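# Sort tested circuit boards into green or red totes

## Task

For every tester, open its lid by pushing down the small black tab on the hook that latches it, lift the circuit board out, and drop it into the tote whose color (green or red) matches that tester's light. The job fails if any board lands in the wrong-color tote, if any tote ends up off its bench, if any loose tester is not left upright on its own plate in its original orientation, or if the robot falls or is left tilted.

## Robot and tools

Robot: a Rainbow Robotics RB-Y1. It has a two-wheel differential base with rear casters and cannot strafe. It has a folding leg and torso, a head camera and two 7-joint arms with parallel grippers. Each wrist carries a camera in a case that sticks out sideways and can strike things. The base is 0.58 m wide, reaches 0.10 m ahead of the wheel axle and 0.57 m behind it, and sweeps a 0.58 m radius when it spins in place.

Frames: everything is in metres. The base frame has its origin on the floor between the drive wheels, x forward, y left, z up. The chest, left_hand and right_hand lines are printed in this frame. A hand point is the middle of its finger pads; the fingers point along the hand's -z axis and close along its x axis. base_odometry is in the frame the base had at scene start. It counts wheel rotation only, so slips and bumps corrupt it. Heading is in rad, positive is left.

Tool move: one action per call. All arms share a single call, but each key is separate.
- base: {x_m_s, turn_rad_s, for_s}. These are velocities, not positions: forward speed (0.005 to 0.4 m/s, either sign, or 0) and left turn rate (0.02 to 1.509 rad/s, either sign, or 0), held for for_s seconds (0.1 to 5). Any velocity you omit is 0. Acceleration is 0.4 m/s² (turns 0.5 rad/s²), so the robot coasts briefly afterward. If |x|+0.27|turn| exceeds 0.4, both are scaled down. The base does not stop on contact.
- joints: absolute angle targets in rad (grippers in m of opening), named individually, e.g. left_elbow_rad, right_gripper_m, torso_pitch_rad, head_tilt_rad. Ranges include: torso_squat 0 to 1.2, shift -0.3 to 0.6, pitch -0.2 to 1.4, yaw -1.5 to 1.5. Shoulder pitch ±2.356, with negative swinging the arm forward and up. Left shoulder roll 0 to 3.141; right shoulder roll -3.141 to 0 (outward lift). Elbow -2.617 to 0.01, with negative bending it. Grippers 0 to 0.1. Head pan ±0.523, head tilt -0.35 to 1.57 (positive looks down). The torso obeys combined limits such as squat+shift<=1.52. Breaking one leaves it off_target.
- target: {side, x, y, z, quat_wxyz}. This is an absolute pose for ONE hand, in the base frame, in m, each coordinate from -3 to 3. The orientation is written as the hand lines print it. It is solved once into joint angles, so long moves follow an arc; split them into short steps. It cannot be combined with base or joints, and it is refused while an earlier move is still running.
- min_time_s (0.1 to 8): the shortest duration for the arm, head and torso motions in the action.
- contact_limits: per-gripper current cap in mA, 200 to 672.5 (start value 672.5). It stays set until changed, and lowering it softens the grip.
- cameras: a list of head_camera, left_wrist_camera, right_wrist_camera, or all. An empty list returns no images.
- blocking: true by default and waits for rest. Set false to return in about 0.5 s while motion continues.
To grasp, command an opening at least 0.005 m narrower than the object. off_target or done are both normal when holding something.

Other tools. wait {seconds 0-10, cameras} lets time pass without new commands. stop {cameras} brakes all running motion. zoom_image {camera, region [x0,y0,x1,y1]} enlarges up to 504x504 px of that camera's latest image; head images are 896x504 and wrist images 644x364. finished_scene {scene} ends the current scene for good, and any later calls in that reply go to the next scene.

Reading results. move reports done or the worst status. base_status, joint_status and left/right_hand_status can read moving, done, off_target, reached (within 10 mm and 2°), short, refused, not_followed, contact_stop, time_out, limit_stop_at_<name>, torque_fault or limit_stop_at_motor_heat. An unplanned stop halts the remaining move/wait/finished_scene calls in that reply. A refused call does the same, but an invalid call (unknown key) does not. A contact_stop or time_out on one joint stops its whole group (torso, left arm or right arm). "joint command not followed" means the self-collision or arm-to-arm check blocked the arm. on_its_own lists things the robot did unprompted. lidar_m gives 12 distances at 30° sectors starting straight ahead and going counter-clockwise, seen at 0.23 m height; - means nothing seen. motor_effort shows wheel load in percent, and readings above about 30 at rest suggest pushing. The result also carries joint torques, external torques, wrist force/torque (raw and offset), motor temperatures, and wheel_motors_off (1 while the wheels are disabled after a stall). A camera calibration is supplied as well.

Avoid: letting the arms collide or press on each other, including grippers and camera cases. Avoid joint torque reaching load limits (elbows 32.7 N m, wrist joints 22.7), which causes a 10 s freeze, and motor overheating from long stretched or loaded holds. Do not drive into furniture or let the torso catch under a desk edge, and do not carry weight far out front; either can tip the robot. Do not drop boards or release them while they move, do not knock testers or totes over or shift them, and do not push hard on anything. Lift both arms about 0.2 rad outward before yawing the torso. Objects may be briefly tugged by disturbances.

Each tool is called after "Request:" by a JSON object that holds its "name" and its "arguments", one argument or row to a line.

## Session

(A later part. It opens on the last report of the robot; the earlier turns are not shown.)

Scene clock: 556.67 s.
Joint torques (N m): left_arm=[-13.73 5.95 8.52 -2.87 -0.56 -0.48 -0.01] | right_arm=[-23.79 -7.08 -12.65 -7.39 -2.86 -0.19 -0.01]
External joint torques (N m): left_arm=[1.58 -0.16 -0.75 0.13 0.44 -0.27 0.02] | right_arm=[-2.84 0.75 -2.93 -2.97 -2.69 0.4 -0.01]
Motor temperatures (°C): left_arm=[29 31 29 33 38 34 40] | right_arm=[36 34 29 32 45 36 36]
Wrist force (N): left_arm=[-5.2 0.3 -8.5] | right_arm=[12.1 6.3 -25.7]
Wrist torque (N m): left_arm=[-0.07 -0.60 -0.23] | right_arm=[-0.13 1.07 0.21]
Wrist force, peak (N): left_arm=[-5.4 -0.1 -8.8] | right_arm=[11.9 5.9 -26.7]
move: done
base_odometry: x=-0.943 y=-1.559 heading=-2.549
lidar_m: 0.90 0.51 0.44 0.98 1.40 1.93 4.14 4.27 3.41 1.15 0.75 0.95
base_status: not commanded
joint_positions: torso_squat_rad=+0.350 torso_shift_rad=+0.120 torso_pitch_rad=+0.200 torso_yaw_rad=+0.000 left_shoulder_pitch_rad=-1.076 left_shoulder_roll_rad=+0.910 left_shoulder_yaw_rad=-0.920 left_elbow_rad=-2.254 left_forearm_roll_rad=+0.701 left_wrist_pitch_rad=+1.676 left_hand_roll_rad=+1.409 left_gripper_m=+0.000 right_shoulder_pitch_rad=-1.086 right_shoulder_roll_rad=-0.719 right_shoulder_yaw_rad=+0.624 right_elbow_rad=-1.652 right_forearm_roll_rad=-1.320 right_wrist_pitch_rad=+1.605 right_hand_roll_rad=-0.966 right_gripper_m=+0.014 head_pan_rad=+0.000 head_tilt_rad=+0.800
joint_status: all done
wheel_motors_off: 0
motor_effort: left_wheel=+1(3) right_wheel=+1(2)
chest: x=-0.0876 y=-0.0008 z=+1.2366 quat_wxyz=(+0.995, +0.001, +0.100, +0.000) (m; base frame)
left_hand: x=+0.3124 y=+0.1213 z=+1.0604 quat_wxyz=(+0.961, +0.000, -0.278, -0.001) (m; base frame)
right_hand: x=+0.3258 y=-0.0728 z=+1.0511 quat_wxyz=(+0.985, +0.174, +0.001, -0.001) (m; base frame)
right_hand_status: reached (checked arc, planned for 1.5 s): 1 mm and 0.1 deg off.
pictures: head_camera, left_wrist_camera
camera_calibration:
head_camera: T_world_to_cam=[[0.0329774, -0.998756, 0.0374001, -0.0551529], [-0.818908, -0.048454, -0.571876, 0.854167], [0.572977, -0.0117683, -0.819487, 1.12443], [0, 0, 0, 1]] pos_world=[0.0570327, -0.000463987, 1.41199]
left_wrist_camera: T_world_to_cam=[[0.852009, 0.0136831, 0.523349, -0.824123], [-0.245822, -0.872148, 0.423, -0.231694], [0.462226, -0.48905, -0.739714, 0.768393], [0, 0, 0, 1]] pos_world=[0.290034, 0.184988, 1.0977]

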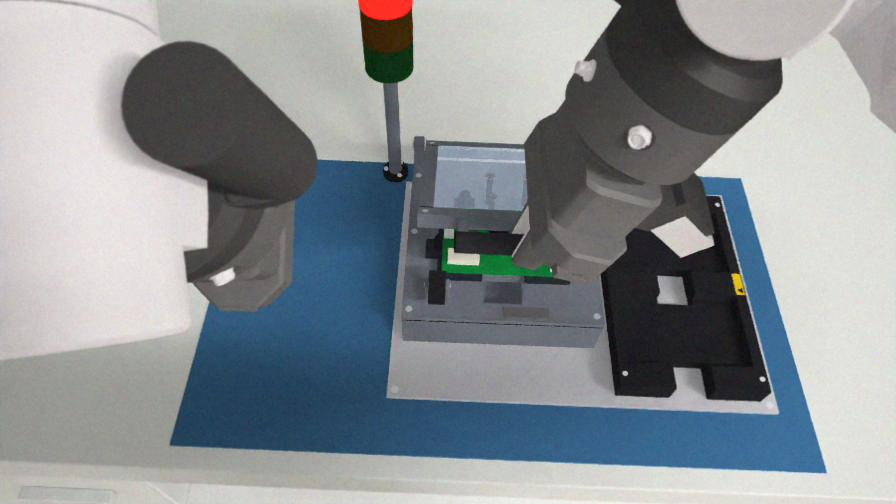

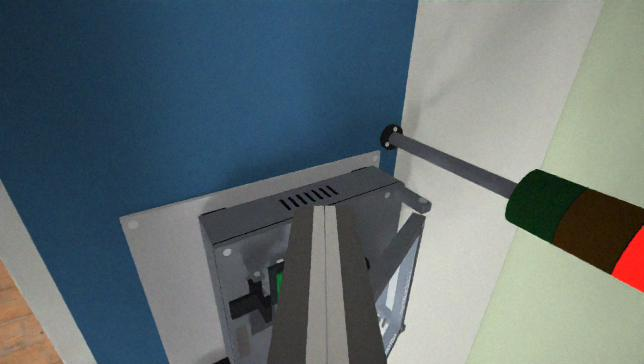

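Lid rising. Tilt left under the lid, release, push over. (y shifted −.0015.)

Request:
{"name": "move", "arguments": {
  "target": {"side":"left","x":0.2876,"y":0.0915,"z":1.02,"quat_wxyz":[0.766,0,-0.643,0]},
  "cameras": []
}}

Request:
{"name": "move", "arguments": {
  "target": {"side":"left","x":0.2776,"y":0.0195,"z":1.0,"quat_wxyz":[0.766,0,-0.643,0]},
  "cameras": []
}}

Request:
{"name": "move", "arguments": {
  "target": {"side":"left","x":0.3346,"y":0.0145,"z":0.998,"quat_wxyz":[0.766,0,-0.643,0]},
  "cameras": []
}}

Request:
{"name": "move", "arguments": {
  "target": {"side":"left","x":0.3346,"y":0.0145,"z":1.007,"quat_wxyz":[0.766,0,-0.643,0]},
  "cameras": ["head_camera","left_wrist_camera"]
}}

Request:
{"name": "move", "arguments": {
  "joints": {"right_gripper_m":0.06},
  "cameras": ["head_camera"]
}}

Request:
{"name": "move", "arguments": {
  "target": {"side":"right","x":0.2986,"y":-0.0985,"z":1.12,"quat_wxyz":[0.985,0.174,0,0]},
  "cameras": []
}}

Request:
{"name": "move", "arguments": {
  "target": {"side":"right","x":0.2526,"y":-0.2,"z":1.16,"quat_wxyz":[0.985,0.174,0,0]},
  "cameras": ["head_camera"]
}}

Scene clock: 569.10 s.
Joint torques (N m): left_arm=[-10.6 2.06 6.77 -4.74 -1.37 0.69 -0.21] | right_arm=[-23.05 -6.55 -11.73 -6.98 -2.7 -0.14 -0.01]
External joint torques (N m): left_arm=[0.48 -0.72 0.41 1.72 0.51 0.31 -0.15] | right_arm=[-2.1 1.28 -2.01 -2.56 -2.52 0.45 -0.01]
Motor temperatures (°C): left_arm=[29 31 29 33 38 34 40] | right_arm=[36 34 29 32 45 36 36]
Wrist force (N): left_arm=[-8.1 0.1 -4.1] | right_arm=[11.7 5.4 -23.5]
Wrist torque (N m): left_arm=[-0.05 -0.79 -0.19] | right_arm=[-0.09 1.11 0.22]
Wrist force, peak (N): left_arm=[-6.6 -0.3 -8.5] | right_arm=[12.5 6.0 -26.3]
move: done
base_odometry: x=-0.943 y=-1.559 heading=-2.549
lidar_m: 0.90 0.51 0.44 0.98 1.39 1.92 4.15 4.27 3.42 1.15 0.77 0.94
base_status: not commanded
joint_positions: torso_squat_rad=+0.350 torso_shift_rad=+0.120 torso_pitch_rad=+0.200 torso_yaw_rad=+0.000 left_shoulder_pitch_rad=-0.833 left_shoulder_roll_rad=+0.679 left_shoulder_yaw_rad=-1.579 left_elbow_rad=-2.121 left_forearm_roll_rad=-0.779 left_wrist_pitch_rad=+1.743 left_hand_roll_rad=+1.771 left_gripper_m=+0.000 right_shoulder_pitch_rad=-1.086 right_shoulder_roll_rad=-0.719 right_shoulder_yaw_rad=+0.623 right_elbow_rad=-1.652 right_forearm_roll_rad=-1.321 right_wrist_pitch_rad=+1.605 right_hand_roll_rad=-0.966 right_gripper_m=+0.014 head_pan_rad=+0.000 head_tilt_rad=+0.800
joint_status: all done
wheel_motors_off: 0
motor_effort: left_wheel=+0(3) right_wheel=-1(3)
chest: x=-0.0876 y=-0.0008 z=+1.2366 quat_wxyz=(+0.995, +0.000, +0.100, +0.000) (m; base frame)
left_hand: x=+0.2875 y=+0.0915 z=+1.0201 quat_wxyz=(+0.766, +0.000, -0.643, +0.000) (m; base frame)
left_hand_status: reached (checked arc, planned for 1.3 s): 0 mm and 0.0 deg off.
right_hand: x=+0.3259 y=-0.0727 z=+1.0512 quat_wxyz=(+0.985, +0.174, +0.000, -0.001) (m; base frame)
pictures: none
No camera images: "cameras" was empty.

Scene clock: 570.10 s.
Joint torques (N m): left_arm=[-10.33 -0.83 5.92 -5 -1.4 0.68 -0.17] | right_arm=[-22.75 -5.91 -11.42 -6.39 -2.1 -0.57 -0.07]
External joint torques (N m): left_arm=[0.76 0.18 -0.24 1.57 0.47 0.37 -0.12] | right_arm=[-1.8 1.92 -1.7 -1.97 -1.92 0.02 -0.07]
Motor temperatures (°C): left_arm=[29 31 29 33 38 34 40] | right_arm=[36 34 29 32 45 36 36]
Wrist force (N): left_arm=[-8.3 -0.5 -4.2] | right_arm=[9.5 6.4 -20.8]
Wrist torque (N m): left_arm=[0.01 -0.83 -0.18] | right_arm=[-0.09 1.18 0.21]
Wrist force, peak (N): left_arm=[-8.9 0.6 -4.2] | right_arm=[11.5 7.1 -26.5]
move: done
base_odometry: x=-0.943 y=-1.559 heading=-2.549
lidar_m: 0.90 0.51 0.44 0.97 1.39 1.92 4.14 4.27 3.41 1.14 0.76 0.94
base_status: not commanded
joint_positions: torso_squat_rad=+0.350 torso_shift_rad=+0.120 torso_pitch_rad=+0.200 torso_yaw_rad=+0.000 left_shoulder_pitch_rad=-0.832 left_shoulder_roll_rad=+0.400 left_shoulder_yaw_rad=-1.579 left_elbow_rad=-1.895 left_forearm_roll_rad=-0.785 left_wrist_pitch_rad=+1.781 left_hand_roll_rad=+1.735 left_gripper_m=+0.000 right_shoulder_pitch_rad=-1.086 right_shoulder_roll_rad=-0.719 right_shoulder_yaw_rad=+0.623 right_elbow_rad=-1.652 right_forearm_roll_rad=-1.321 right_wrist_pitch_rad=+1.605 right_hand_roll_rad=-0.966 right_gripper_m=+0.014 head_pan_rad=+0.000 head_tilt_rad=+0.800
joint_status: all done
wheel_motors_off: 0
motor_effort: left_wheel=+1(3) right_wheel=-3(4)
chest: x=-0.0876 y=-0.0008 z=+1.2366 quat_wxyz=(+0.995, +0.000, +0.100, +0.000) (m; base frame)
left_hand: x=+0.2776 y=+0.0195 z=+1.0001 quat_wxyz=(+0.766, +0.000, -0.643, +0.000) (m; base frame)
left_hand_status: reached (checked arc, planned for 0.6 s): 0 mm and 0.0 deg off.
right_hand: x=+0.3259 y=-0.0728 z=+1.0513 quat_wxyz=(+0.985, +0.174, +0.000, +0.000) (m; base frame)
pictures: none
No camera images: "cameras" was empty.

Scene clock: 570.87 s.
Joint torques (N m): left_arm=[-18.11 0.08 10.74 -5.16 -4.42 0.88 0.06] | right_arm=[-19.71 -5.32 -8.59 -5.92 -2.08 0.22 0.19]
External joint torques (N m): left_arm=[-4.66 0.21 3.64 0.75 -2.53 0.48 0.12] | right_arm=[1.24 2.52 1.13 -1.5 -1.91 0.82 0.18]
Motor temperatures (°C): left_arm=[29 31 29 33 38 34 40] | right_arm=[36 34 29 32 45 36 36]
Wrist force (N): left_arm=[-20.8 0.2 -0.3] | right_arm=[11.6 8.9 -13.0]
Wrist torque (N m): left_arm=[-0.06 -0.44 -0.26] | right_arm=[-0.07 0.95 0.06]
Wrist force, peak (N): left_arm=[-24.3 1.6 3.6] | right_arm=[11.6 4.8 -24.9]
move: done
base_odometry: x=-0.943 y=-1.559 heading=-2.549
lidar_m: 0.90 0.51 0.44 0.98 1.40 1.92 4.14 4.26 3.42 1.14 0.77 0.93
base_status: not commanded
joint_positions: torso_squat_rad=+0.350 torso_shift_rad=+0.120 torso_pitch_rad=+0.200 torso_yaw_rad=+0.000 left_shoulder_pitch_rad=-0.908 left_shoulder_roll_rad=+0.402 left_shoulder_yaw_rad=-1.495 left_elbow_rad=-1.753 left_forearm_roll_rad=-0.681 left_wrist_pitch_rad=+1.631 left_hand_roll_rad=+1.781 left_gripper_m=+0.000 right_shoulder_pitch_rad=-1.087 right_shoulder_roll_rad=-0.719 right_shoulder_yaw_rad=+0.623 right_elbow_rad=-1.652 right_forearm_roll_rad=-1.321 right_wrist_pitch_rad=+1.604 right_hand_roll_rad=-0.966 right_gripper_m=+0.014 head_pan_rad=+0.000 head_tilt_rad=+0.800
joint_status: all done
wheel_motors_off: 0
motor_effort: left_wheel=+1(2) right_wheel=-3(4)
chest: x=-0.0876 y=-0.0007 z=+1.2366 quat_wxyz=(+0.995, +0.000, +0.100, +0.000) (m; base frame)
left_hand: x=+0.3341 y=+0.0146 z=+0.9972 quat_wxyz=(+0.767, +0.000, -0.642, +0.000) (m; base frame)
left_hand_status: reached (checked arc, planned for 0.4 s): 1 mm and 0.1 deg off.
right_hand: x=+0.3262 y=-0.0726 z=+1.0519 quat_wxyz=(+0.985, +0.174, +0.000, +0.000) (m; base frame)
pictures: none
No camera images: "cameras" was empty.

Scene clock: 571.57 s.
Joint torques (N m): left_arm=[-26.06 2.31 17.09 -7.97 -8.57 2.26 0.18] | right_arm=[-13.28 -3.17 -2.73 -4 -1.74 1.07 0.5]
External joint torques (N m): left_arm=[-12.59 2.36 9.9 -2.02 -6.67 1.9 0.23] | right_arm=[7.69 4.68 7 0.4 -1.57 1.67 0.49]
Motor temperatures (°C): left_arm=[29 31 29 33 38 34 40] | right_arm=[36 34 29 32 45 36 36]
Wrist force (N): left_arm=[-36.5 -0.3 -2.8] | right_arm=[9.6 12.8 7.3]
Wrist torque (N m): left_arm=[-0.06 0.01 -0.37] | right_arm=[0.21 0.48 -0.26]
Wrist force, peak (N): left_arm=[-46.0 -5.4 -3.4] | right_arm=[11.1 14.1 14.2]
move: done
base_odometry: x=-0.943 y=-1.559 heading=-2.549
lidar_m: 0.90 0.50 0.44 0.97 1.40 1.93 4.14 4.27 3.42 1.15 0.75 0.94
base_status: not commanded
joint_positions: torso_squat_rad=+0.350 torso_shift_rad=+0.120 torso_pitch_rad=+0.200 torso_yaw_rad=+0.000 left_shoulder_pitch_rad=-0.915 left_shoulder_roll_rad=+0.411 left_shoulder_yaw_rad=-1.486 left_elbow_rad=-1.785 left_forearm_roll_rad=-0.671 left_wrist_pitch_rad=+1.644 left_hand_roll_rad=+1.758 left_gripper_m=+0.000 right_shoulder_pitch_rad=-1.089 right_shoulder_roll_rad=-0.720 right_shoulder_yaw_rad=+0.621 right_elbow_rad=-1.653 right_forearm_roll_rad=-1.321 right_wrist_pitch_rad=+1.604 right_hand_roll_rad=-0.966 right_gripper_m=+0.014 head_pan_rad=+0.000 head_tilt_rad=+0.800
joint_status: all done
wheel_motors_off: 0
motor_effort: left_wheel=+1(2) right_wheel=+0(3)
chest: x=-0.0876 y=-0.0008 z=+1.2366 quat_wxyz=(+0.995, +0.000, +0.100, +0.000) (m; base frame)
left_hand: x=+0.3333 y=+0.0146 z=+1.0045 quat_wxyz=(+0.767, +0.000, -0.641, -0.001) (m; base frame)
left_hand_status: reached (checked arc, planned for 0.2 s): 3 mm and 0.3 deg off.
right_hand: x=+0.3268 y=-0.0725 z=+1.0530 quat_wxyz=(+0.985, +0.174, -0.002, +0.000) (m; base frame)
pictures: head_camera, left_wrist_camera
camera_calibration:
head_camera: T_world_to_cam=[[0.0329238, -0.998755, 0.0374776, -0.0552113], [-0.81892, -0.0484542, -0.571859, 0.854135], [0.572963, -0.0118634, -0.819495, 1.12445], [0, 0, 0, 1]] pos_world=[0.0570199, -0.000416464, 1.41199]
left_wrist_camera: T_world_to_cam=[[0.190276, 0.0133508, 0.98164, -1.05098], [-0.477905, -0.872174, 0.104497, 0.101333], [0.857556, -0.489014, -0.159573, -0.0494094], [0, 0, 0, 1]] pos_world=[0.290775, 0.0782497, 1.01321]

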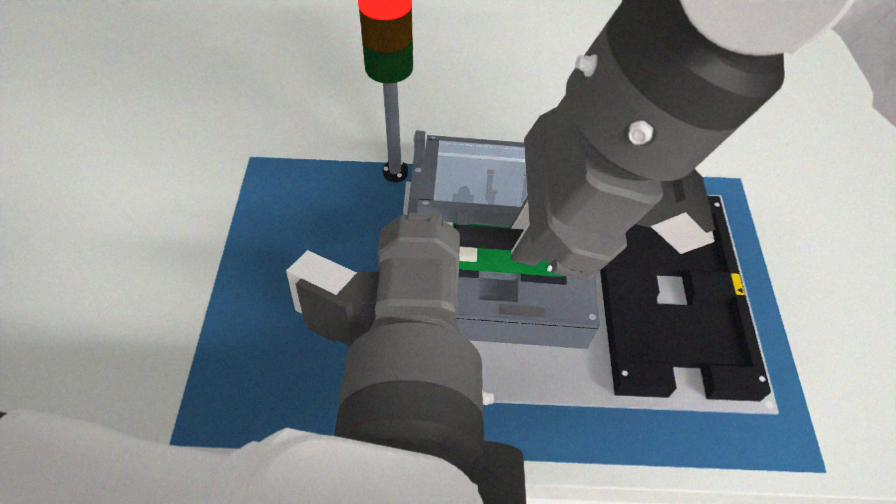

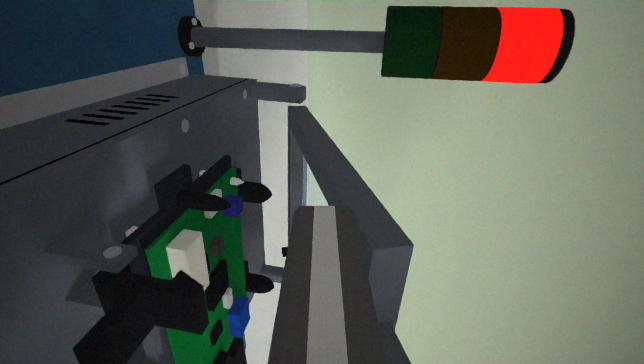

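Scene clock: 572.60 s.
Joint torques (N m): left_arm=[-14.13 1.04 8.34 -5.88 -1.76 0.69 0.15] | right_arm=[-19.27 -6.3 -9.38 -0.07 3.97 -4.29 0.44]
External joint torques (N m): left_arm=[-0.57 1.04 1.11 0.03 0.13 0.33 0.2] | right_arm=[1.69 1.53 0.34 4.33 4.18 -3.7 0.44]
Motor temperatures (°C): left_arm=[29 31 29 33 38 34 40] | right_arm=[36 34 29 32 45 36 36]
Wrist force (N): left_arm=[-8.2 -0.3 -4.3] | right_arm=[-22.7 7.4 0.8]
Wrist torque (N m): left_arm=[-0.01 -0.78 -0.17] | right_arm=[-0.16 0.96 0.26]
Wrist force, peak (N): left_arm=[-38.7 -0.5 -4.0] | right_arm=[-28.6 8.5 6.3]
move: done
base_odometry: x=-0.943 y=-1.559 heading=-2.549
lidar_m: 0.90 0.51 0.43 0.98 1.40 1.92 4.15 4.26 3.42 1.16 0.76 0.94
base_status: not commanded
joint_positions: torso_squat_rad=+0.350 torso_shift_rad=+0.119 torso_pitch_rad=+0.199 torso_yaw_rad=+0.000 left_shoulder_pitch_rad=-0.918 left_shoulder_roll_rad=+0.411 left_shoulder_yaw_rad=-1.484 left_elbow_rad=-1.785 left_forearm_roll_rad=-0.672 left_wrist_pitch_rad=+1.645 left_hand_roll_rad=+1.758 left_gripper_m=+0.000 right_shoulder_pitch_rad=-1.087 right_shoulder_roll_rad=-0.719 right_shoulder_yaw_rad=+0.623 right_elbow_rad=-1.654 right_forearm_roll_rad=-1.322 right_wrist_pitch_rad=+1.606 right_hand_roll_rad=-0.966 right_gripper_m=+0.060 head_pan_rad=+0.000 head_tilt_rad=+0.800
joint_status: all done
wheel_motors_off: 0
motor_effort: left_wheel=+5(6) right_wheel=+4(5)
chest: x=-0.0885 y=-0.0008 z=+1.2367 quat_wxyz=(+0.995, +0.000, +0.099, +0.000) (m; base frame)
left_hand: x=+0.3340 y=+0.0143 z=+1.0073 quat_wxyz=(+0.765, +0.000, -0.644, +0.000) (m; base frame)
right_hand: x=+0.3249 y=-0.0724 z=+1.0527 quat_wxyz=(+0.985, +0.174, +0.000, +0.001) (m; base frame)
pictures: head_camera
camera_calibration:
head_camera: T_world_to_cam=[[0.0328354, -0.998756, 0.0375244, -0.0552597], [-0.818171, -0.0484241, -0.572932, 0.854884], [0.574037, -0.0118889, -0.818743, 1.12418], [0, 0, 0, 1]] pos_world=[0.0559364, -0.000428715, 1.41228]

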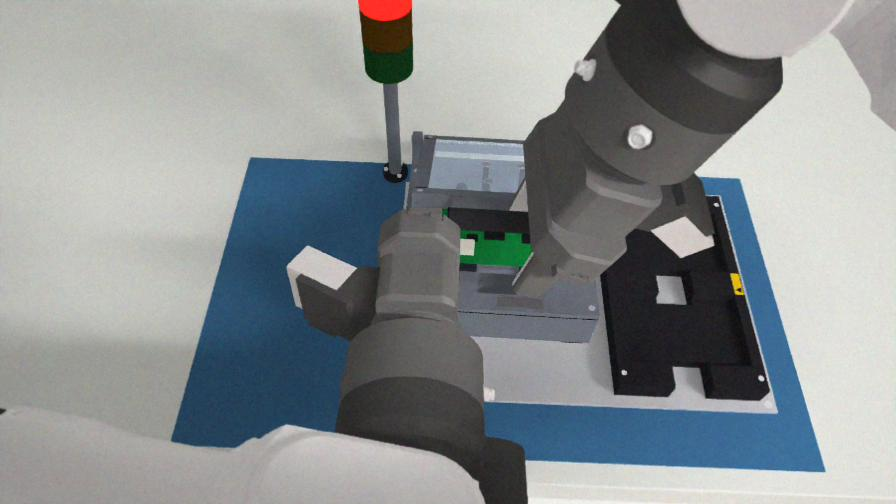

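Scene clock: 573.60 s.
Joint torques (N m): left_arm=[-13.98 0.66 8.52 -5.57 -2.11 0.57 0.02] | right_arm=[-18.49 -7.23 -9.13 -2.48 -0.21 -0.92 0.07]
External joint torques (N m): left_arm=[-0.45 0.68 1.3 0.35 -0.21 0.21 0.08] | right_arm=[1.34 1.45 0.65 0.47 -0.09 -0.29 0.07]
Motor temperatures (°C): left_arm=[29 31 29 33 38 34 40] | right_arm=[36 34 29 32 45 36 36]
Wrist force (N): left_arm=[-9.9 -0.6 -2.4] | right_arm=[2.4 8.7 -13.1]
Wrist torque (N m): left_arm=[-0.01 -0.72 -0.19] | right_arm=[0.06 0.86 0.51]
Wrist force, peak (N): left_arm=[-13.1 0.1 -1.2] | right_arm=[-20.8 6.8 -0.8]
move: done
base_odometry: x=-0.943 y=-1.559 heading=-2.549
lidar_m: 0.90 0.50 0.43 0.99 1.39 1.92 4.14 4.27 3.41 1.15 0.76 0.93
base_status: not commanded
joint_positions: torso_squat_rad=+0.350 torso_shift_rad=+0.120 torso_pitch_rad=+0.200 torso_yaw_rad=+0.000 left_shoulder_pitch_rad=-0.918 left_shoulder_roll_rad=+0.411 left_shoulder_yaw_rad=-1.484 left_elbow_rad=-1.785 left_forearm_roll_rad=-0.672 left_wrist_pitch_rad=+1.645 left_hand_roll_rad=+1.758 left_gripper_m=+0.000 right_shoulder_pitch_rad=-1.120 right_shoulder_roll_rad=-0.844 right_shoulder_yaw_rad=+0.509 right_elbow_rad=-1.827 right_forearm_roll_rad=-1.475 right_wrist_pitch_rad=+1.731 right_hand_roll_rad=-1.078 right_gripper_m=+0.060 head_pan_rad=+0.000 head_tilt_rad=+0.800
joint_status: all done
wheel_motors_off: 0
motor_effort: left_wheel=+2(7) right_wheel=-1(4)
chest: x=-0.0879 y=-0.0007 z=+1.2366 quat_wxyz=(+0.995, +0.000, +0.100, +0.000) (m; base frame)
left_hand: x=+0.3344 y=+0.0144 z=+1.0069 quat_wxyz=(+0.766, +0.000, -0.643, +0.000) (m; base frame)
right_hand: x=+0.2992 y=-0.0985 z=+1.1197 quat_wxyz=(+0.985, +0.174, +0.000, +0.000) (m; base frame)
right_hand_status: reached (checked arc, planned for 0.5 s): 1 mm and 0.0 deg off.
pictures: none
No camera images: "cameras" was empty.

Scene clock: 574.63 s.
Joint torques (N m): left_arm=[-14 0.58 8.48 -5.51 -2.28 0.62 0.14] | right_arm=[-13.83 -9.98 -9.04 -1.24 -0.08 -0.73 0.01]
External joint torques (N m): left_arm=[-0.47 0.59 1.26 0.41 -0.39 0.26 0.19] | right_arm=[1.72 2.12 0.57 -0.22 0.08 -0.14 0.01]
Motor temperatures (°C): left_arm=[29 31 29 33 38 34 40] | right_arm=[36 34 29 32 45 36 36]
Wrist force (N): left_arm=[-11.5 -0.9 -3.6] | right_arm=[2.4 9.0 -12.9]
Wrist torque (N m): left_arm=[-0.01 -0.70 -0.20] | right_arm=[0.02 0.86 0.52]
Wrist force, peak (N): left_arm=[-12.1 -0.2 -3.3] | right_arm=[1.9 8.9 -14.4]
move: done
base_odometry: x=-0.943 y=-1.559 heading=-2.549
lidar_m: 0.90 0.51 0.44 0.99 1.39 1.92 4.14 4.27 3.41 1.15 0.76 0.93
base_status: not commanded
joint_positions: torso_squat_rad=+0.350 torso_shift_rad=+0.120 torso_pitch_rad=+0.200 torso_yaw_rad=+0.000 left_shoulder_pitch_rad=-0.918 left_shoulder_roll_rad=+0.411 left_shoulder_yaw_rad=-1.484 left_elbow_rad=-1.785 left_forearm_roll_rad=-0.672 left_wrist_pitch_rad=+1.645 left_hand_roll_rad=+1.758 left_gripper_m=+0.000 right_shoulder_pitch_rad=-0.903 right_shoulder_roll_rad=-1.174 right_shoulder_yaw_rad=+0.243 right_elbow_rad=-2.021 right_forearm_roll_rad=-1.728 right_wrist_pitch_rad=+1.775 right_hand_roll_rad=-0.989 right_gripper_m=+0.060 head_pan_rad=+0.000 head_tilt_rad=+0.800
joint_status: all done
wheel_motors_off: 0
motor_effort: left_wheel=+2(4) right_wheel=-1(3)
chest: x=-0.0879 y=-0.0007 z=+1.2366 quat_wxyz=(+0.995, +0.000, +0.100, +0.000) (m; base frame)
left_hand: x=+0.3344 y=+0.0144 z=+1.0069 quat_wxyz=(+0.766, +0.000, -0.643, +0.000) (m; base frame)
right_hand: x=+0.2528 y=-0.1999 z=+1.1602 quat_wxyz=(+0.985, +0.172, +0.000, +0.000) (m; base frame)
right_hand_status: reached (checked arc, planned for 0.7 s): 0 mm and 0.3 deg off.
pictures: head_camera
camera_calibration:
head_camera: T_world_to_cam=[[0.0329435, -0.998753, 0.0374991, -0.0552146], [-0.818677, -0.0484876, -0.572204, 0.854394], [0.573309, -0.0118493, -0.819254, 1.12435], [0, 0, 0, 1]] pos_world=[0.056694, -0.00039553, 1.41208]

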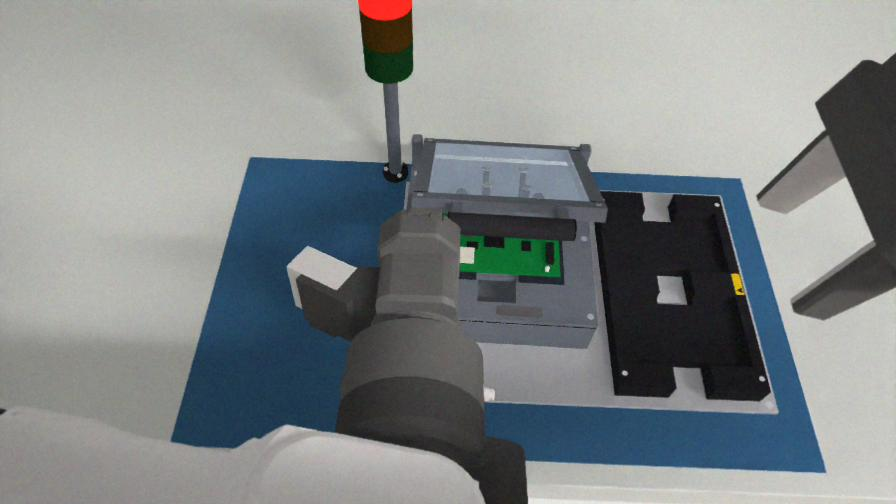

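Push over.

Request:
{"name": "move", "arguments": {
  "target": {"side":"left","x":0.3636,"y":0.0145,"z":1.06,"quat_wxyz":[0.766,0,-0.643,0]},
  "min_time_s": 1,
  "cameras": []
}}

Request:
{"name": "move", "arguments": {
  "target": {"side":"left","x":0.4036,"y":0.0145,"z":1.085,"quat_wxyz":[0.766,0,-0.643,0]},
  "min_time_s": 1,
  "cameras": ["head_camera"]
}}

Request:
{"name": "move", "arguments": {
  "target": {"side":"left","x":0.4536,"y":0.0145,"z":1.085,"quat_wxyz":[0.766,0,-0.643,0]},
  "min_time_s": 1,
  "cameras": []
}}

Request:
{"name": "move", "arguments": {
  "target": {"side":"left","x":0.4926,"y":0.0145,"z":1.08,"quat_wxyz":[0.766,0,-0.643,0]},
  "min_time_s": 1,
  "cameras": ["head_camera"]
}}

Request:
{"name": "move", "arguments": {
  "target": {"side":"left","x":0.4426,"y":0.0145,"z":1.085,"quat_wxyz":[0.766,0,-0.643,0]},
  "cameras": []
}}

Request:
{"name": "move", "arguments": {
  "target": {"side":"left","x":0.3526,"y":0.063,"z":1.11,"quat_wxyz":[0.766,0,-0.643,0]},
  "cameras": ["head_camera"]
}}

Request:
{"name": "move", "arguments": {
  "joints": {"left_shoulder_pitch_rad":-0.2,"left_shoulder_roll_rad":0.35,"left_shoulder_yaw_rad":0,"left_elbow_rad":-2.2,"left_forearm_roll_rad":0,"left_wrist_pitch_rad":0.6,"left_hand_roll_rad":0,"torso_squat_rad":0.4,"torso_pitch_rad":0.3,"right_gripper_m":0.082},
  "cameras": []
}}

Request:
{"name": "move", "arguments": {
  "target": {"side":"right","x":0.37,"y":-0.1,"z":1.1,"quat_wxyz":[1,0,0,0]},
  "cameras": ["head_camera","right_wrist_camera"]
}}

Scene clock: 589.87 s.
Joint torques (N m): left_arm=[-17.06 3.66 11.17 -5.15 -2.47 0.14 -0.21] | right_arm=[-13.89 -9.84 -9.14 -1.19 -0.15 -0.71 0.1]
External joint torques (N m): left_arm=[-2.04 2.52 2.97 0.42 -0.54 0 -0.16] | right_arm=[1.66 2.26 0.46 -0.16 0.02 -0.11 0.1]
Motor temperatures (°C): left_arm=[29 31 29 33 38 34 40] | right_arm=[36 34 29 32 45 36 36]
Wrist force (N): left_arm=[-11.2 -1.2 -1.1] | right_arm=[2.1 8.9 -12.8]
Wrist torque (N m): left_arm=[0.04 -0.71 -0.23] | right_arm=[0.03 0.82 0.49]
Wrist force, peak (N): left_arm=[-15.9 0.0 -4.7] | right_arm=[2.1 9.3 -13.2]
move: done
base_odometry: x=-0.943 y=-1.559 heading=-2.549
lidar_m: 0.90 0.51 0.44 0.98 1.39 1.92 4.14 4.27 3.43 1.15 0.77 0.94
base_status: not commanded
joint_positions: torso_squat_rad=+0.350 torso_shift_rad=+0.120 torso_pitch_rad=+0.200 torso_yaw_rad=+0.000 left_shoulder_pitch_rad=-1.007 left_shoulder_roll_rad=+0.464 left_shoulder_yaw_rad=-1.372 left_elbow_rad=-1.887 left_forearm_roll_rad=-0.556 left_wrist_pitch_rad=+1.642 left_hand_roll_rad=+1.648 left_gripper_m=+0.000 right_shoulder_pitch_rad=-0.903 right_shoulder_roll_rad=-1.174 right_shoulder_yaw_rad=+0.243 right_elbow_rad=-2.021 right_forearm_roll_rad=-1.728 right_wrist_pitch_rad=+1.775 right_hand_roll_rad=-0.989 right_gripper_m=+0.060 head_pan_rad=+0.000 head_tilt_rad=+0.800
joint_status: all done
wheel_motors_off: 0
motor_effort: left_wheel=+1(3) right_wheel=-1(3)
chest: x=-0.0879 y=-0.0007 z=+1.2366 quat_wxyz=(+0.995, +0.000, +0.100, +0.000) (m; base frame)
left_hand: x=+0.3631 y=+0.0143 z=+1.0595 quat_wxyz=(+0.766, +0.000, -0.643, +0.000) (m; base frame)
left_hand_status: reached (checked arc, planned for 1.0 s): 1 mm and 0.1 deg off.
right_hand: x=+0.2528 y=-0.1999 z=+1.1602 quat_wxyz=(+0.985, +0.172, +0.000, +0.000) (m; base frame)
pictures: none
No camera images: "cameras" was empty.

Scene clock: 591.20 s.
Joint torques (N m): left_arm=[-17.97 4.73 11.58 -2.85 -1.89 0.06 -0.25] | right_arm=[-14.04 -10.25 -9.06 -1.35 -0.07 -0.73 0.13]
External joint torques (N m): left_arm=[-1.26 2.57 2.65 2.17 0.04 -0.02 -0.19] | right_arm=[1.51 1.85 0.55 -0.32 0.1 -0.13 0.12]
Motor temperatures (°C): left_arm=[29 31 29 33 38 34 40] | right_arm=[36 34 29 32 45 36 36]
Wrist force (N): left_arm=[-9.7 -1.5 0.0] | right_arm=[2.2 8.8 -13.1]
Wrist torque (N m): left_arm=[0.00 -0.77 -0.19] | right_arm=[0.04 0.84 0.52]
Wrist force, peak (N): left_arm=[-13.6 -0.8 -1.6] | right_arm=[2.2 9.2 -13.1]
move: done
base_odometry: x=-0.943 y=-1.559 heading=-2.549
lidar_m: 0.90 0.51 0.44 0.98 1.40 1.92 4.15 4.27 3.41 1.15 0.76 0.94
base_status: not commanded
joint_positions: torso_squat_rad=+0.350 torso_shift_rad=+0.120 torso_pitch_rad=+0.200 torso_yaw_rad=+0.000 left_shoulder_pitch_rad=-1.079 left_shoulder_roll_rad=+0.486 left_shoulder_yaw_rad=-1.285 left_elbow_rad=-1.832 left_forearm_roll_rad=-0.458 left_wrist_pitch_rad=+1.556 left_hand_roll_rad=+1.616 left_gripper_m=+0.000 right_shoulder_pitch_rad=-0.903 right_shoulder_roll_rad=-1.174 right_shoulder_yaw_rad=+0.243 right_elbow_rad=-2.021 right_forearm_roll_rad=-1.728 right_wrist_pitch_rad=+1.775 right_hand_roll_rad=-0.989 right_gripper_m=+0.060 head_pan_rad=+0.000 head_tilt_rad=+0.800
joint_status: all done
wheel_motors_off: 0
motor_effort: left_wheel=+2(4) right_wheel=-2(3)
chest: x=-0.0879 y=-0.0007 z=+1.2366 quat_wxyz=(+0.995, +0.000, +0.100, +0.000) (m; base frame)
left_hand: x=+0.4029 y=+0.0144 z=+1.0848 quat_wxyz=(+0.766, +0.000, -0.643, +0.000) (m; base frame)
left_hand_status: reached (checked arc, planned for 1.0 s): 1 mm and 0.1 deg off.
right_hand: x=+0.2528 y=-0.1999 z=+1.1602 quat_wxyz=(+0.985, +0.172, +0.000, +0.000) (m; base frame)
pictures: head_camera
camera_calibration:
head_camera: T_world_to_cam=[[0.0329504, -0.998753, 0.0374975, -0.055212], [-0.818683, -0.0484922, -0.572194, 0.854382], [0.573299, -0.0118445, -0.81926, 1.12435], [0, 0, 0, 1]] pos_world=[0.0566966, -0.000394821, 1.41208]

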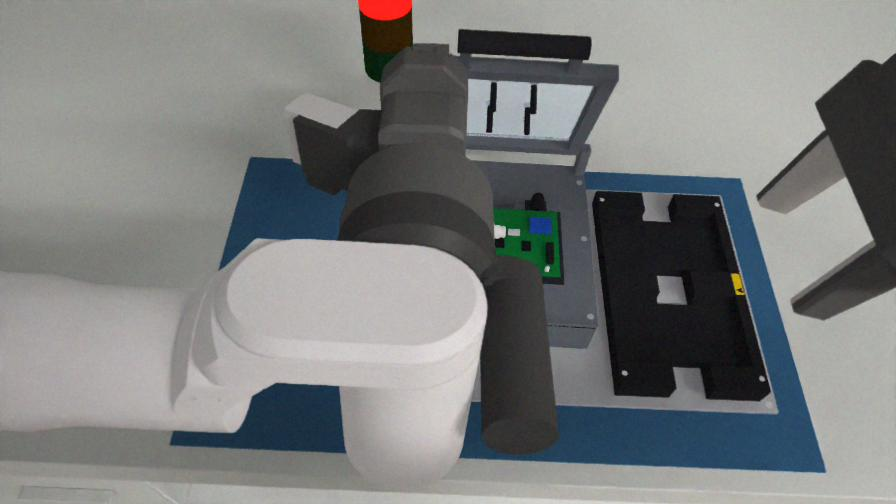

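Scene clock: 592.53 s.
Joint torques (N m): left_arm=[-19.25 2.15 11.18 -2.67 -1.59 -0.12 0.39] | right_arm=[-14.06 -10.07 -9.32 -1.11 -0.06 -0.68 -0.02]
External joint torques (N m): left_arm=[-0.61 -0.91 1.91 1.79 0.3 -0.26 0.44] | right_arm=[1.49 2.03 0.29 -0.08 0.11 -0.08 -0.02]
Motor temperatures (°C): left_arm=[29 31 29 33 38 34 40] | right_arm=[36 34 29 32 45 36 36]
Wrist force (N): left_arm=[-8.5 -0.7 -1.2] | right_arm=[1.9 9.0 -12.9]
Wrist torque (N m): left_arm=[0.05 -0.76 -0.16] | right_arm=[0.02 0.80 0.52]
Wrist force, peak (N): left_arm=[-11.8 1.0 -0.3] | right_arm=[2.1 9.3 -13.0]
move: done
base_odometry: x=-0.943 y=-1.559 heading=-2.549
lidar_m: 0.90 0.51 0.44 0.98 1.39 1.92 4.15 4.28 3.42 1.15 0.76 0.94
base_status: not commanded
joint_positions: torso_squat_rad=+0.350 torso_shift_rad=+0.120 torso_pitch_rad=+0.200 torso_yaw_rad=+0.000 left_shoulder_pitch_rad=-1.141 left_shoulder_roll_rad=+0.471 left_shoulder_yaw_rad=-1.244 left_elbow_rad=-1.638 left_forearm_roll_rad=-0.399 left_wrist_pitch_rad=+1.394 left_hand_roll_rad=+1.646 left_gripper_m=+0.000 right_shoulder_pitch_rad=-0.903 right_shoulder_roll_rad=-1.174 right_shoulder_yaw_rad=+0.243 right_elbow_rad=-2.021 right_forearm_roll_rad=-1.728 right_wrist_pitch_rad=+1.775 right_hand_roll_rad=-0.989 right_gripper_m=+0.060 head_pan_rad=+0.000 head_tilt_rad=+0.800
joint_status: all done
wheel_motors_off: 0
motor_effort: left_wheel=+1(3) right_wheel=-2(2)
chest: x=-0.0879 y=-0.0007 z=+1.2366 quat_wxyz=(+0.995, +0.000, +0.100, +0.000) (m; base frame)
left_hand: x=+0.4534 y=+0.0146 z=+1.0848 quat_wxyz=(+0.766, +0.000, -0.643, +0.000) (m; base frame)
left_hand_status: reached (checked arc, planned for 1.0 s): 0 mm and 0.0 deg off.
right_hand: x=+0.2528 y=-0.1999 z=+1.1602 quat_wxyz=(+0.985, +0.172, +0.000, +0.000) (m; base frame)
pictures: none
No camera images: "cameras" was empty.

Scene clock: 593.87 s.
Joint torques (N m): left_arm=[-20.36 3.19 10.63 -1.88 -1.38 -0.43 0.38] | right_arm=[-14.12 -10.24 -9.07 -1.22 -0.15 -0.66 0.08]
External joint torques (N m): left_arm=[-0.24 -0.49 1.52 2.12 0.44 -0.64 0.44] | right_arm=[1.43 1.86 0.54 -0.19 0.02 -0.06 0.07]
Motor temperatures (°C): left_arm=[29 31 29 33 38 34 40] | right_arm=[36 34 29 32 45 36 36]
Wrist force (N): left_arm=[-7.9 0.9 3.6] | right_arm=[2.4 8.9 -12.9]
Wrist torque (N m): left_arm=[0.02 -0.72 -0.18] | right_arm=[0.03 0.86 0.52]
Wrist force, peak (N): left_arm=[-10.2 1.5 -0.1] | right_arm=[2.1 9.2 -13.1]
move: done
base_odometry: x=-0.943 y=-1.559 heading=-2.549
lidar_m: 0.90 0.51 0.44 0.98 1.40 1.93 4.15 4.26 3.41 1.15 0.76 0.94
base_status: not commanded
joint_positions: torso_squat_rad=+0.350 torso_shift_rad=+0.120 torso_pitch_rad=+0.200 torso_yaw_rad=+0.000 left_shoulder_pitch_rad=-1.190 left_shoulder_roll_rad=+0.435 left_shoulder_yaw_rad=-1.230 left_elbow_rad=-1.445 left_forearm_roll_rad=-0.375 left_wrist_pitch_rad=+1.254 left_hand_roll_rad=+1.682 left_gripper_m=+0.000 right_shoulder_pitch_rad=-0.903 right_shoulder_roll_rad=-1.174 right_shoulder_yaw_rad=+0.243 right_elbow_rad=-2.021 right_forearm_roll_rad=-1.728 right_wrist_pitch_rad=+1.775 right_hand_roll_rad=-0.989 right_gripper_m=+0.060 head_pan_rad=+0.000 head_tilt_rad=+0.800
joint_status: all done
wheel_motors_off: 0
motor_effort: left_wheel=+2(3) right_wheel=+0(2)
chest: x=-0.0880 y=-0.0007 z=+1.2366 quat_wxyz=(+0.995, +0.000, +0.100, +0.000) (m; base frame)
left_hand: x=+0.4924 y=+0.0145 z=+1.0799 quat_wxyz=(+0.766, +0.000, -0.643, +0.000) (m; base frame)
left_hand_status: reached (checked arc, planned for 1.0 s): 0 mm and 0.0 deg off.
right_hand: x=+0.2527 y=-0.1999 z=+1.1603 quat_wxyz=(+0.985, +0.172, +0.000, +0.000) (m; base frame)
pictures: head_camera
camera_calibration:
head_camera: T_world_to_cam=[[0.0329711, -0.998752, 0.0375116, -0.0552137], [-0.818627, -0.0485184, -0.572272, 0.854428], [0.573378, -0.0118396, -0.819206, 1.12434], [0, 0, 0, 1]] pos_world=[0.0566055, -0.000377493, 1.4121]

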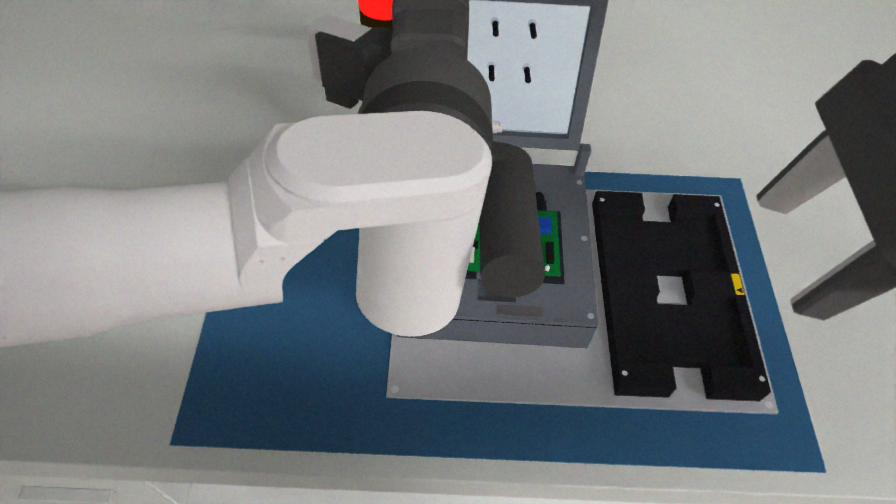

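Scene clock: 594.90 s.
Joint torques (N m): left_arm=[-16.87 3.24 8.48 -4.1 -1.52 0.11 -0.15] | right_arm=[-13.72 -10.23 -9.36 -0.97 -0.19 -0.68 0.05]
External joint torques (N m): left_arm=[1.36 0.37 -0.75 0.48 0.39 -0.01 -0.1] | right_arm=[1.83 1.87 0.24 0.06 -0.02 -0.09 0.05]
Motor temperatures (°C): left_arm=[29 31 29 33 38 34 40] | right_arm=[36 34 29 32 45 36 36]
Wrist force (N): left_arm=[-7.8 -0.4 -4.2] | right_arm=[2.3 9.0 -12.8]
Wrist torque (N m): left_arm=[0.05 -0.74 -0.14] | right_arm=[0.03 0.84 0.51]
Wrist force, peak (N): left_arm=[-8.4 0.7 -4.9] | right_arm=[2.3 9.3 -12.9]
move: done
base_odometry: x=-0.943 y=-1.559 heading=-2.549
lidar_m: 0.90 0.50 0.44 0.98 1.39 1.92 4.15 4.27 3.41 1.15 0.76 0.94
base_status: not commanded
joint_positions: torso_squat_rad=+0.350 torso_shift_rad=+0.120 torso_pitch_rad=+0.200 torso_yaw_rad=+0.000 left_shoulder_pitch_rad=-1.127 left_shoulder_roll_rad=+0.476 left_shoulder_yaw_rad=-1.251 left_elbow_rad=-1.683 left_forearm_roll_rad=-0.411 left_wrist_pitch_rad=+1.430 left_hand_roll_rad=+1.640 left_gripper_m=+0.000 right_shoulder_pitch_rad=-0.903 right_shoulder_roll_rad=-1.174 right_shoulder_yaw_rad=+0.243 right_elbow_rad=-2.021 right_forearm_roll_rad=-1.728 right_wrist_pitch_rad=+1.775 right_hand_roll_rad=-0.989 right_gripper_m=+0.060 head_pan_rad=+0.000 head_tilt_rad=+0.800
joint_status: all done
wheel_motors_off: 0
motor_effort: left_wheel=+2(3) right_wheel=+0(2)
chest: x=-0.0879 y=-0.0007 z=+1.2366 quat_wxyz=(+0.995, +0.000, +0.100, +0.000) (m; base frame)
left_hand: x=+0.4427 y=+0.0144 z=+1.0851 quat_wxyz=(+0.766, +0.000, -0.643, +0.000) (m; base frame)
left_hand_status: reached (checked arc, planned for 0.6 s): 0 mm and 0.0 deg off.
right_hand: x=+0.2528 y=-0.1999 z=+1.1602 quat_wxyz=(+0.985, +0.172, +0.000, +0.000) (m; base frame)
pictures: none
No camera images: "cameras" was empty.

Scene clock: 596.27 s.
Joint torques (N m): left_arm=[-13.45 3.6 7.56 -4.83 -1.55 -0.32 -0.14] | right_arm=[-13.93 -10.37 -9.03 -0.7 -0.36 -0.62 0.03]
External joint torques (N m): left_arm=[0.96 0.46 -0.83 0.54 0.37 -0.28 -0.09] | right_arm=[1.62 1.74 0.57 0.33 -0.19 -0.02 0.03]
Motor temperatures (°C): left_arm=[29 31 29 33 38 34 40] | right_arm=[35 34 29 32 45 36 36]
Wrist force (N): left_arm=[-7.9 -0.3 -4.3] | right_arm=[2.3 8.9 -12.7]
Wrist torque (N m): left_arm=[0.00 -0.77 -0.15] | right_arm=[0.03 0.83 0.51]
Wrist force, peak (N): left_arm=[-8.6 -0.2 -4.4] | right_arm=[2.2 9.3 -13.0]
move: done
base_odometry: x=-0.943 y=-1.559 heading=-2.549
lidar_m: 0.90 0.51 0.44 0.97 1.40 1.92 4.14 4.27 3.42 1.15 0.76 0.93
base_status: not commanded
joint_positions: torso_squat_rad=+0.350 torso_shift_rad=+0.120 torso_pitch_rad=+0.200 torso_yaw_rad=+0.000 left_shoulder_pitch_rad=-0.996 left_shoulder_roll_rad=+0.661 left_shoulder_yaw_rad=-1.290 left_elbow_rad=-2.177 left_forearm_roll_rad=-0.498 left_wrist_pitch_rad=+1.699 left_hand_roll_rad=+1.553 left_gripper_m=+0.000 right_shoulder_pitch_rad=-0.903 right_shoulder_roll_rad=-1.174 right_shoulder_yaw_rad=+0.243 right_elbow_rad=-2.021 right_forearm_roll_rad=-1.728 right_wrist_pitch_rad=+1.775 right_hand_roll_rad=-0.989 right_gripper_m=+0.060 head_pan_rad=+0.000 head_tilt_rad=+0.800
joint_status: all done
wheel_motors_off: 0
motor_effort: left_wheel=+2(3) right_wheel=-2(3)
chest: x=-0.0879 y=-0.0007 z=+1.2366 quat_wxyz=(+0.995, +0.000, +0.100, +0.000) (m; base frame)
left_hand: x=+0.3536 y=+0.0627 z=+1.1098 quat_wxyz=(+0.766, +0.000, -0.643, +0.000) (m; base frame)
left_hand_status: reached (checked arc, planned for 0.8 s): 1 mm and 0.1 deg off.
right_hand: x=+0.2528 y=-0.1999 z=+1.1602 quat_wxyz=(+0.985, +0.172, +0.000, +0.000) (m; base frame)
pictures: head_camera
camera_calibration:
head_camera: T_world_to_cam=[[0.0329901, -0.998751, 0.0375276, -0.055223], [-0.818664, -0.0485424, -0.572217, 0.854405], [0.573324, -0.0118451, -0.819243, 1.12434], [0, 0, 0, 1]] pos_world=[0.0566807, -0.000361262, 1.41209]

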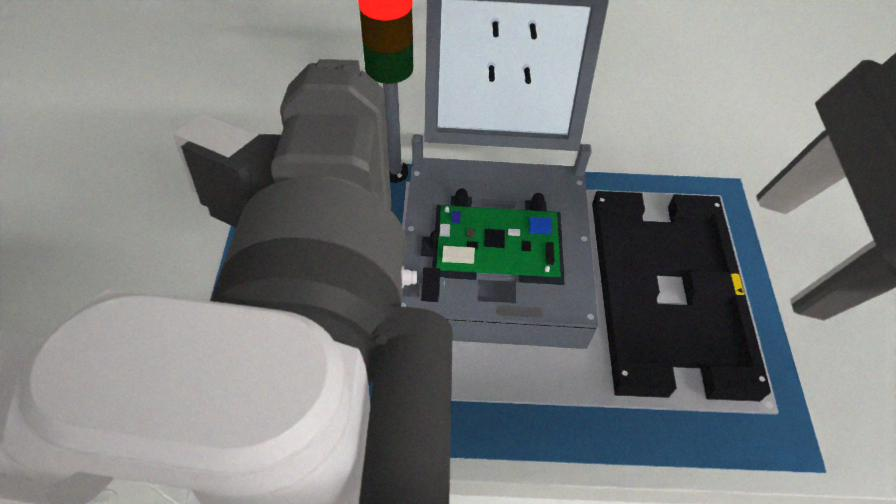

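Scene clock: 598.17 s.
Joint torques (N m): left_arm=[-8.92 3.21 3.47 -9.17 -0.34 -1.54 0.41] | right_arm=[-13.36 -10.91 -9.14 -1.46 -0.51 -0.56 0.06]
External joint torques (N m): left_arm=[0.11 -1.46 -0.27 0.44 -0.01 0.33 0.45] | right_arm=[1.6 1.67 0.5 0.18 -0.18 -0.08 0.06]
Motor temperatures (°C): left_arm=[29 31 29 33 38 34 40] | right_arm=[35 34 29 32 45 36 36]
Wrist force (N): left_arm=[-7.7 -2.7 -3.7] | right_arm=[2.7 9.0 -13.0]
Wrist torque (N m): left_arm=[0.21 -0.76 -0.14] | right_arm=[0.01 0.82 0.53]
Wrist force, peak (N): left_arm=[-7.8 -0.5 -5.9] | right_arm=[3.0 9.3 -12.9]
move: done
base_odometry: x=-0.943 y=-1.559 heading=-2.549
lidar_m: 0.90 0.51 0.44 0.99 1.39 1.92 4.14 4.27 3.42 1.15 0.76 0.94
base_status: not commanded
joint_positions: torso_squat_rad=+0.400 torso_shift_rad=+0.120 torso_pitch_rad=+0.300 torso_yaw_rad=+0.000 left_shoulder_pitch_rad=-0.200 left_shoulder_roll_rad=+0.350 left_shoulder_yaw_rad=+0.000 left_elbow_rad=-2.200 left_forearm_roll_rad=+0.000 left_wrist_pitch_rad=+0.600 left_hand_roll_rad=+0.000 left_gripper_m=+0.000 right_shoulder_pitch_rad=-0.903 right_shoulder_roll_rad=-1.174 right_shoulder_yaw_rad=+0.243 right_elbow_rad=-2.021 right_forearm_roll_rad=-1.728 right_wrist_pitch_rad=+1.775 right_hand_roll_rad=-0.989 right_gripper_m=+0.082 head_pan_rad=+0.000 head_tilt_rad=+0.800
joint_status: all done
wheel_motors_off: 0
motor_effort: left_wheel=+1(3) right_wheel=-2(3)
chest: x=-0.0594 y=-0.0007 z=+1.2162 quat_wxyz=(+0.989, +0.000, +0.149, +0.000) (m; base frame)
left_hand: x=+0.4350 y=+0.2347 z=+1.1040 quat_wxyz=(+0.720, +0.087, -0.671, -0.151) (m; base frame)
right_hand: x=+0.2719 y=-0.1998 z=+1.1062 quat_wxyz=(+0.984, +0.171, +0.049, -0.008) (m; base frame)
pictures: none
No camera images: "cameras" was empty.

Scene clock: 599.60 s.
Joint torques (N m): left_arm=[-8.66 3.5 3.34 -8.7 -0.17 -1.56 0.42] | right_arm=[-20.26 -8.12 -8.8 -1.49 -0.17 0.07 -0.07]
External joint torques (N m): left_arm=[0.36 -1.17 -0.4 0.91 0.15 0.31 0.46] | right_arm=[2.44 -0.1 0.94 0.92 -0.4 0.09 -0.07]
Motor temperatures (°C): left_arm=[29 31 29 33 38 34 40] | right_arm=[35 34 29 32 45 35 36]
Wrist force (N): left_arm=[-8.0 -2.5 -3.7] | right_arm=[2.4 11.0 -13.1]
Wrist torque (N m): left_arm=[0.18 -0.82 -0.16] | right_arm=[-0.08 0.87 0.52]
Wrist force, peak (N): left_arm=[-8.2 -2.4 -3.9] | right_arm=[2.3 11.4 -13.7]
move: done
base_odometry: x=-0.943 y=-1.559 heading=-2.549
lidar_m: 0.90 0.51 0.44 0.98 1.40 1.93 4.15 4.27 3.41 1.15 0.76 0.94
base_status: not commanded
joint_positions: torso_squat_rad=+0.400 torso_shift_rad=+0.120 torso_pitch_rad=+0.300 torso_yaw_rad=+0.000 left_shoulder_pitch_rad=-0.200 left_shoulder_roll_rad=+0.350 left_shoulder_yaw_rad=+0.000 left_elbow_rad=-2.200 left_forearm_roll_rad=+0.000 left_wrist_pitch_rad=+0.600 left_hand_roll_rad=+0.000 left_gripper_m=+0.000 right_shoulder_pitch_rad=-1.510 right_shoulder_roll_rad=-0.743 right_shoulder_yaw_rad=+0.746 right_elbow_rad=-1.550 right_forearm_roll_rad=-1.347 right_wrist_pitch_rad=+1.919 right_hand_roll_rad=-1.076 right_gripper_m=+0.082 head_pan_rad=+0.000 head_tilt_rad=+0.800
joint_status: all done
wheel_motors_off: 0
motor_effort: left_wheel=+1(3) right_wheel=-3(4)
chest: x=-0.0595 y=-0.0007 z=+1.2162 quat_wxyz=(+0.989, +0.000, +0.149, +0.000) (m; base frame)
left_hand: x=+0.4350 y=+0.2347 z=+1.1041 quat_wxyz=(+0.720, +0.087, -0.671, -0.151) (m; base frame)
right_hand: x=+0.3699 y=-0.1001 z=+1.1006 quat_wxyz=(+1.000, +0.002, -0.003, -0.001) (m; base frame)
right_hand_status: reached (checked arc, planned for 0.9 s): 1 mm and 0.4 deg off.
pictures: head_camera, right_wrist_camera
camera_calibration:
head_camera: T_world_to_cam=[[0.0366584, -0.998749, 0.0340165, -0.0509066], [-0.871694, -0.0486034, -0.487634, 0.760004], [0.488677, -0.0117761, -0.872385, 1.15095], [0, 0, 0, 1]] pos_world=[0.101917, -0.000350562, 1.3764]
right_wrist_camera: T_world_to_cam=[[-0.999521, 0.021333, -0.0224214, 0.399014], [0.00906986, 0.894575, 0.446826, -0.372375], [0.0295898, 0.446409, -0.89434, 1.08971], [0, 0, 0, 1]] pos_world=[0.369956, -0.161852, 1.14991]

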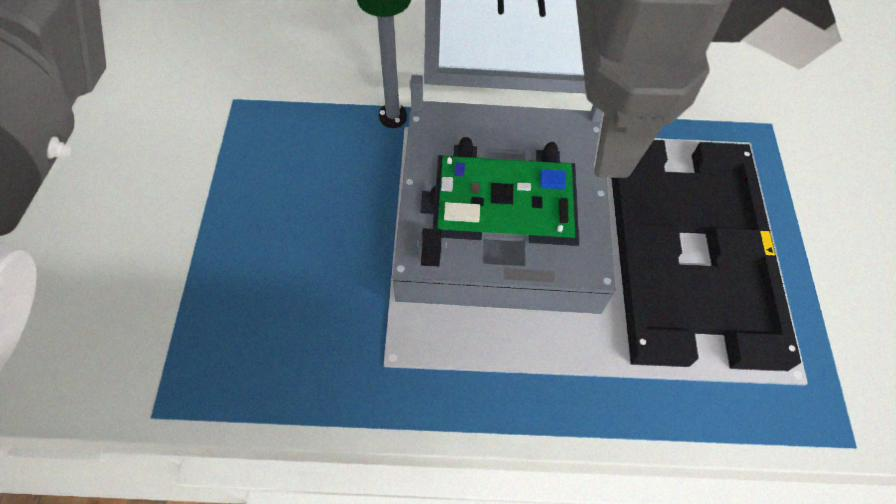

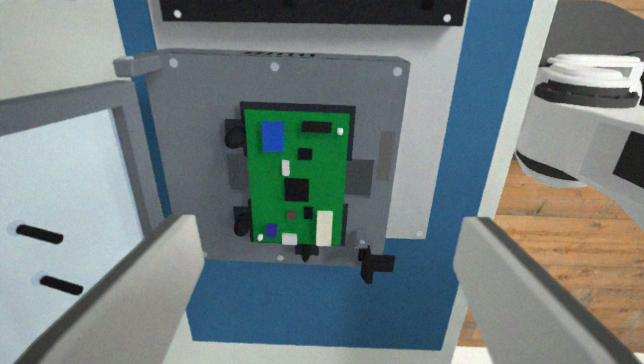

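Request:
{"name": "move", "arguments": {
  "target": {"side":"right","x":0.3955,"y":-0.058,"z":1.03,"quat_wxyz":[1,0,0,0]},
  "cameras": ["right_wrist_camera"]
}}

Scene clock: 604.83 s.
Joint torques (N m): left_arm=[-8.52 3.49 3.43 -8.74 -0.24 -1.62 0.51] | right_arm=[-22.15 -7.12 -8.51 -2.5 0.07 0.08 0.09]
External joint torques (N m): left_arm=[0.51 -1.18 -0.31 0.87 0.08 0.25 0.56] | right_arm=[1.96 0.18 0.58 0.95 -0.17 0.09 0.09]
Motor temperatures (°C): left_arm=[29 31 29 33 38 34 40] | right_arm=[36 34 29 32 45 35 36]
Wrist force (N): left_arm=[-8.0 -2.5 -4.0] | right_arm=[2.5 10.9 -13.3]
Wrist torque (N m): left_arm=[0.19 -0.80 -0.16] | right_arm=[-0.07 0.85 0.53]
Wrist force, peak (N): left_arm=[-8.1 -2.7 -4.2] | right_arm=[2.5 11.9 -13.8]
move: done
base_odometry: x=-0.943 y=-1.559 heading=-2.549
lidar_m: 0.90 0.51 0.43 0.99 1.39 1.91 4.14 4.26 3.42 1.15 0.76 0.93
base_status: not commanded
joint_positions: torso_squat_rad=+0.400 torso_shift_rad=+0.120 torso_pitch_rad=+0.300 torso_yaw_rad=+0.000 left_shoulder_pitch_rad=-0.200 left_shoulder_roll_rad=+0.350 left_shoulder_yaw_rad=+0.000 left_elbow_rad=-2.200 left_forearm_roll_rad=+0.000 left_wrist_pitch_rad=+0.600 left_hand_roll_rad=+0.000 left_gripper_m=+0.000 right_shoulder_pitch_rad=-1.498 right_shoulder_roll_rad=-0.559 right_shoulder_yaw_rad=+0.853 right_elbow_rad=-1.296 right_forearm_roll_rad=-1.207 right_wrist_pitch_rad=+1.761 right_hand_roll_rad=-0.986 right_gripper_m=+0.082 head_pan_rad=+0.000 head_tilt_rad=+0.800
joint_status: all done
wheel_motors_off: 0
motor_effort: left_wheel=+2(3) right_wheel=-1(3)
chest: x=-0.0595 y=-0.0007 z=+1.2162 quat_wxyz=(+0.989, +0.000, +0.149, +0.000) (m; base frame)
left_hand: x=+0.4350 y=+0.2347 z=+1.1041 quat_wxyz=(+0.720, +0.087, -0.671, -0.151) (m; base frame)
right_hand: x=+0.3954 y=-0.0579 z=+1.0302 quat_wxyz=(+1.000, +0.000, -0.001, +0.000) (m; base frame)
right_hand_status: reached (checked arc, planned for 0.6 s): 0 mm and 0.1 deg off.
pictures: right_wrist_camera
camera_calibration:
right_wrist_camera: T_world_to_cam=[[-0.999631, 0.0201374, -0.0182063, 0.417641], [0.00994593, 0.895679, 0.44459, -0.376879], [0.0252599, 0.444245, -0.895549, 1.01003], [0, 0, 0, 1]] pos_world=[0.395722, -0.119549, 1.0797]

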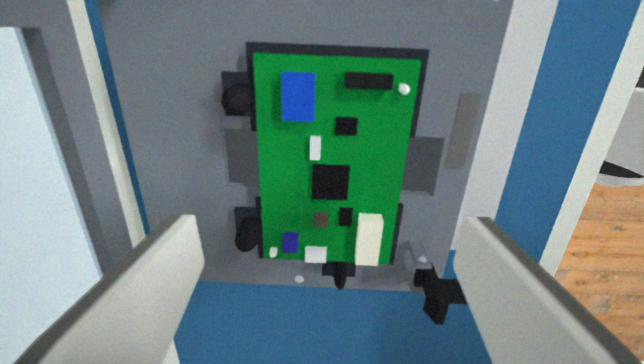

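Request:
{"name": "move", "arguments": {
  "target": {"side":"right","x":0.3945,"y":-0.0575,"z":0.985,"quat_wxyz":[0.9997,0,0,-0.015]},
  "cameras": ["right_wrist_camera"]
}}

Scene clock: 618.93 s.
Joint torques (N m): left_arm=[-8.92 3.62 3.48 -8.74 -0.21 -1.6 0.45] | right_arm=[-22.45 -5.51 -8.61 -2.94 0.1 0.18 -0.1]
External joint torques (N m): left_arm=[0.11 -1.05 -0.26 0.87 0.11 0.27 0.5] | right_arm=[1.41 1.38 0.27 0.88 -0.14 0.19 -0.1]
Motor temperatures (°C): left_arm=[29 31 29 33 38 34 40] | right_arm=[36 34 29 32 45 35 36]
Wrist force (N): left_arm=[-8.0 -2.5 -4.0] | right_arm=[2.1 11.1 -13.3]
Wrist torque (N m): left_arm=[0.17 -0.81 -0.15] | right_arm=[-0.08 0.82 0.53]
Wrist force, peak (N): left_arm=[-8.1 -2.7 -4.0] | right_arm=[1.8 11.1 -15.2]
move: done
base_odometry: x=-0.943 y=-1.559 heading=-2.549
lidar_m: 0.90 0.51 0.44 0.98 1.39 1.91 4.14 4.27 3.41 1.15 0.76 0.93
base_status: not commanded
joint_positions: torso_squat_rad=+0.400 torso_shift_rad=+0.120 torso_pitch_rad=+0.300 torso_yaw_rad=+0.000 left_shoulder_pitch_rad=-0.200 left_shoulder_roll_rad=+0.350 left_shoulder_yaw_rad=+0.000 left_elbow_rad=-2.200 left_forearm_roll_rad=+0.000 left_wrist_pitch_rad=+0.600 left_hand_roll_rad=+0.000 left_gripper_m=+0.000 right_shoulder_pitch_rad=-1.429 right_shoulder_roll_rad=-0.529 right_shoulder_yaw_rad=+0.894 right_elbow_rad=-1.262 right_forearm_roll_rad=-1.151 right_wrist_pitch_rad=+1.674 right_hand_roll_rad=-0.993 right_gripper_m=+0.082 head_pan_rad=+0.000 head_tilt_rad=+0.800
joint_status: all done
wheel_motors_off: 0
motor_effort: left_wheel=+1(3) right_wheel=-2(3)
chest: x=-0.0594 y=-0.0007 z=+1.2162 quat_wxyz=(+0.989, +0.000, +0.149, +0.000) (m; base frame)
left_hand: x=+0.4350 y=+0.2346 z=+1.1041 quat_wxyz=(+0.720, +0.087, -0.671, -0.151) (m; base frame)
right_hand: x=+0.3944 y=-0.0577 z=+0.9852 quat_wxyz=(+1.000, +0.000, +0.000, -0.015) (m; base frame)
right_hand_status: reached (checked arc, planned for 0.3 s): 0 mm and 0.1 deg off.
pictures: right_wrist_camera
camera_calibration:
right_wrist_camera: T_world_to_cam=[[-0.998571, 0.0503591, -0.0178842, 0.41686], [0.0371884, 0.895158, 0.444196, -0.367422], [0.0383784, 0.442896, -0.895751, 0.9646], [0, 0, 0, 1]] pos_world=[0.392909, -0.119309, 1.0347]

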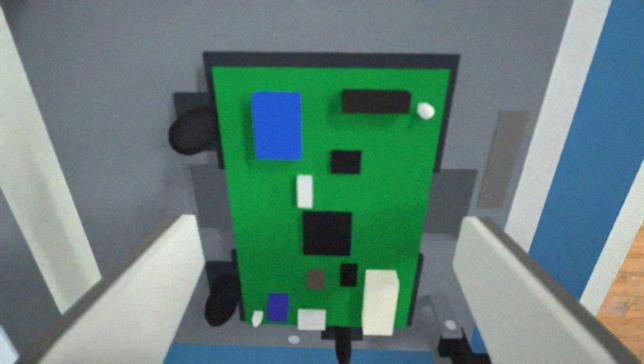

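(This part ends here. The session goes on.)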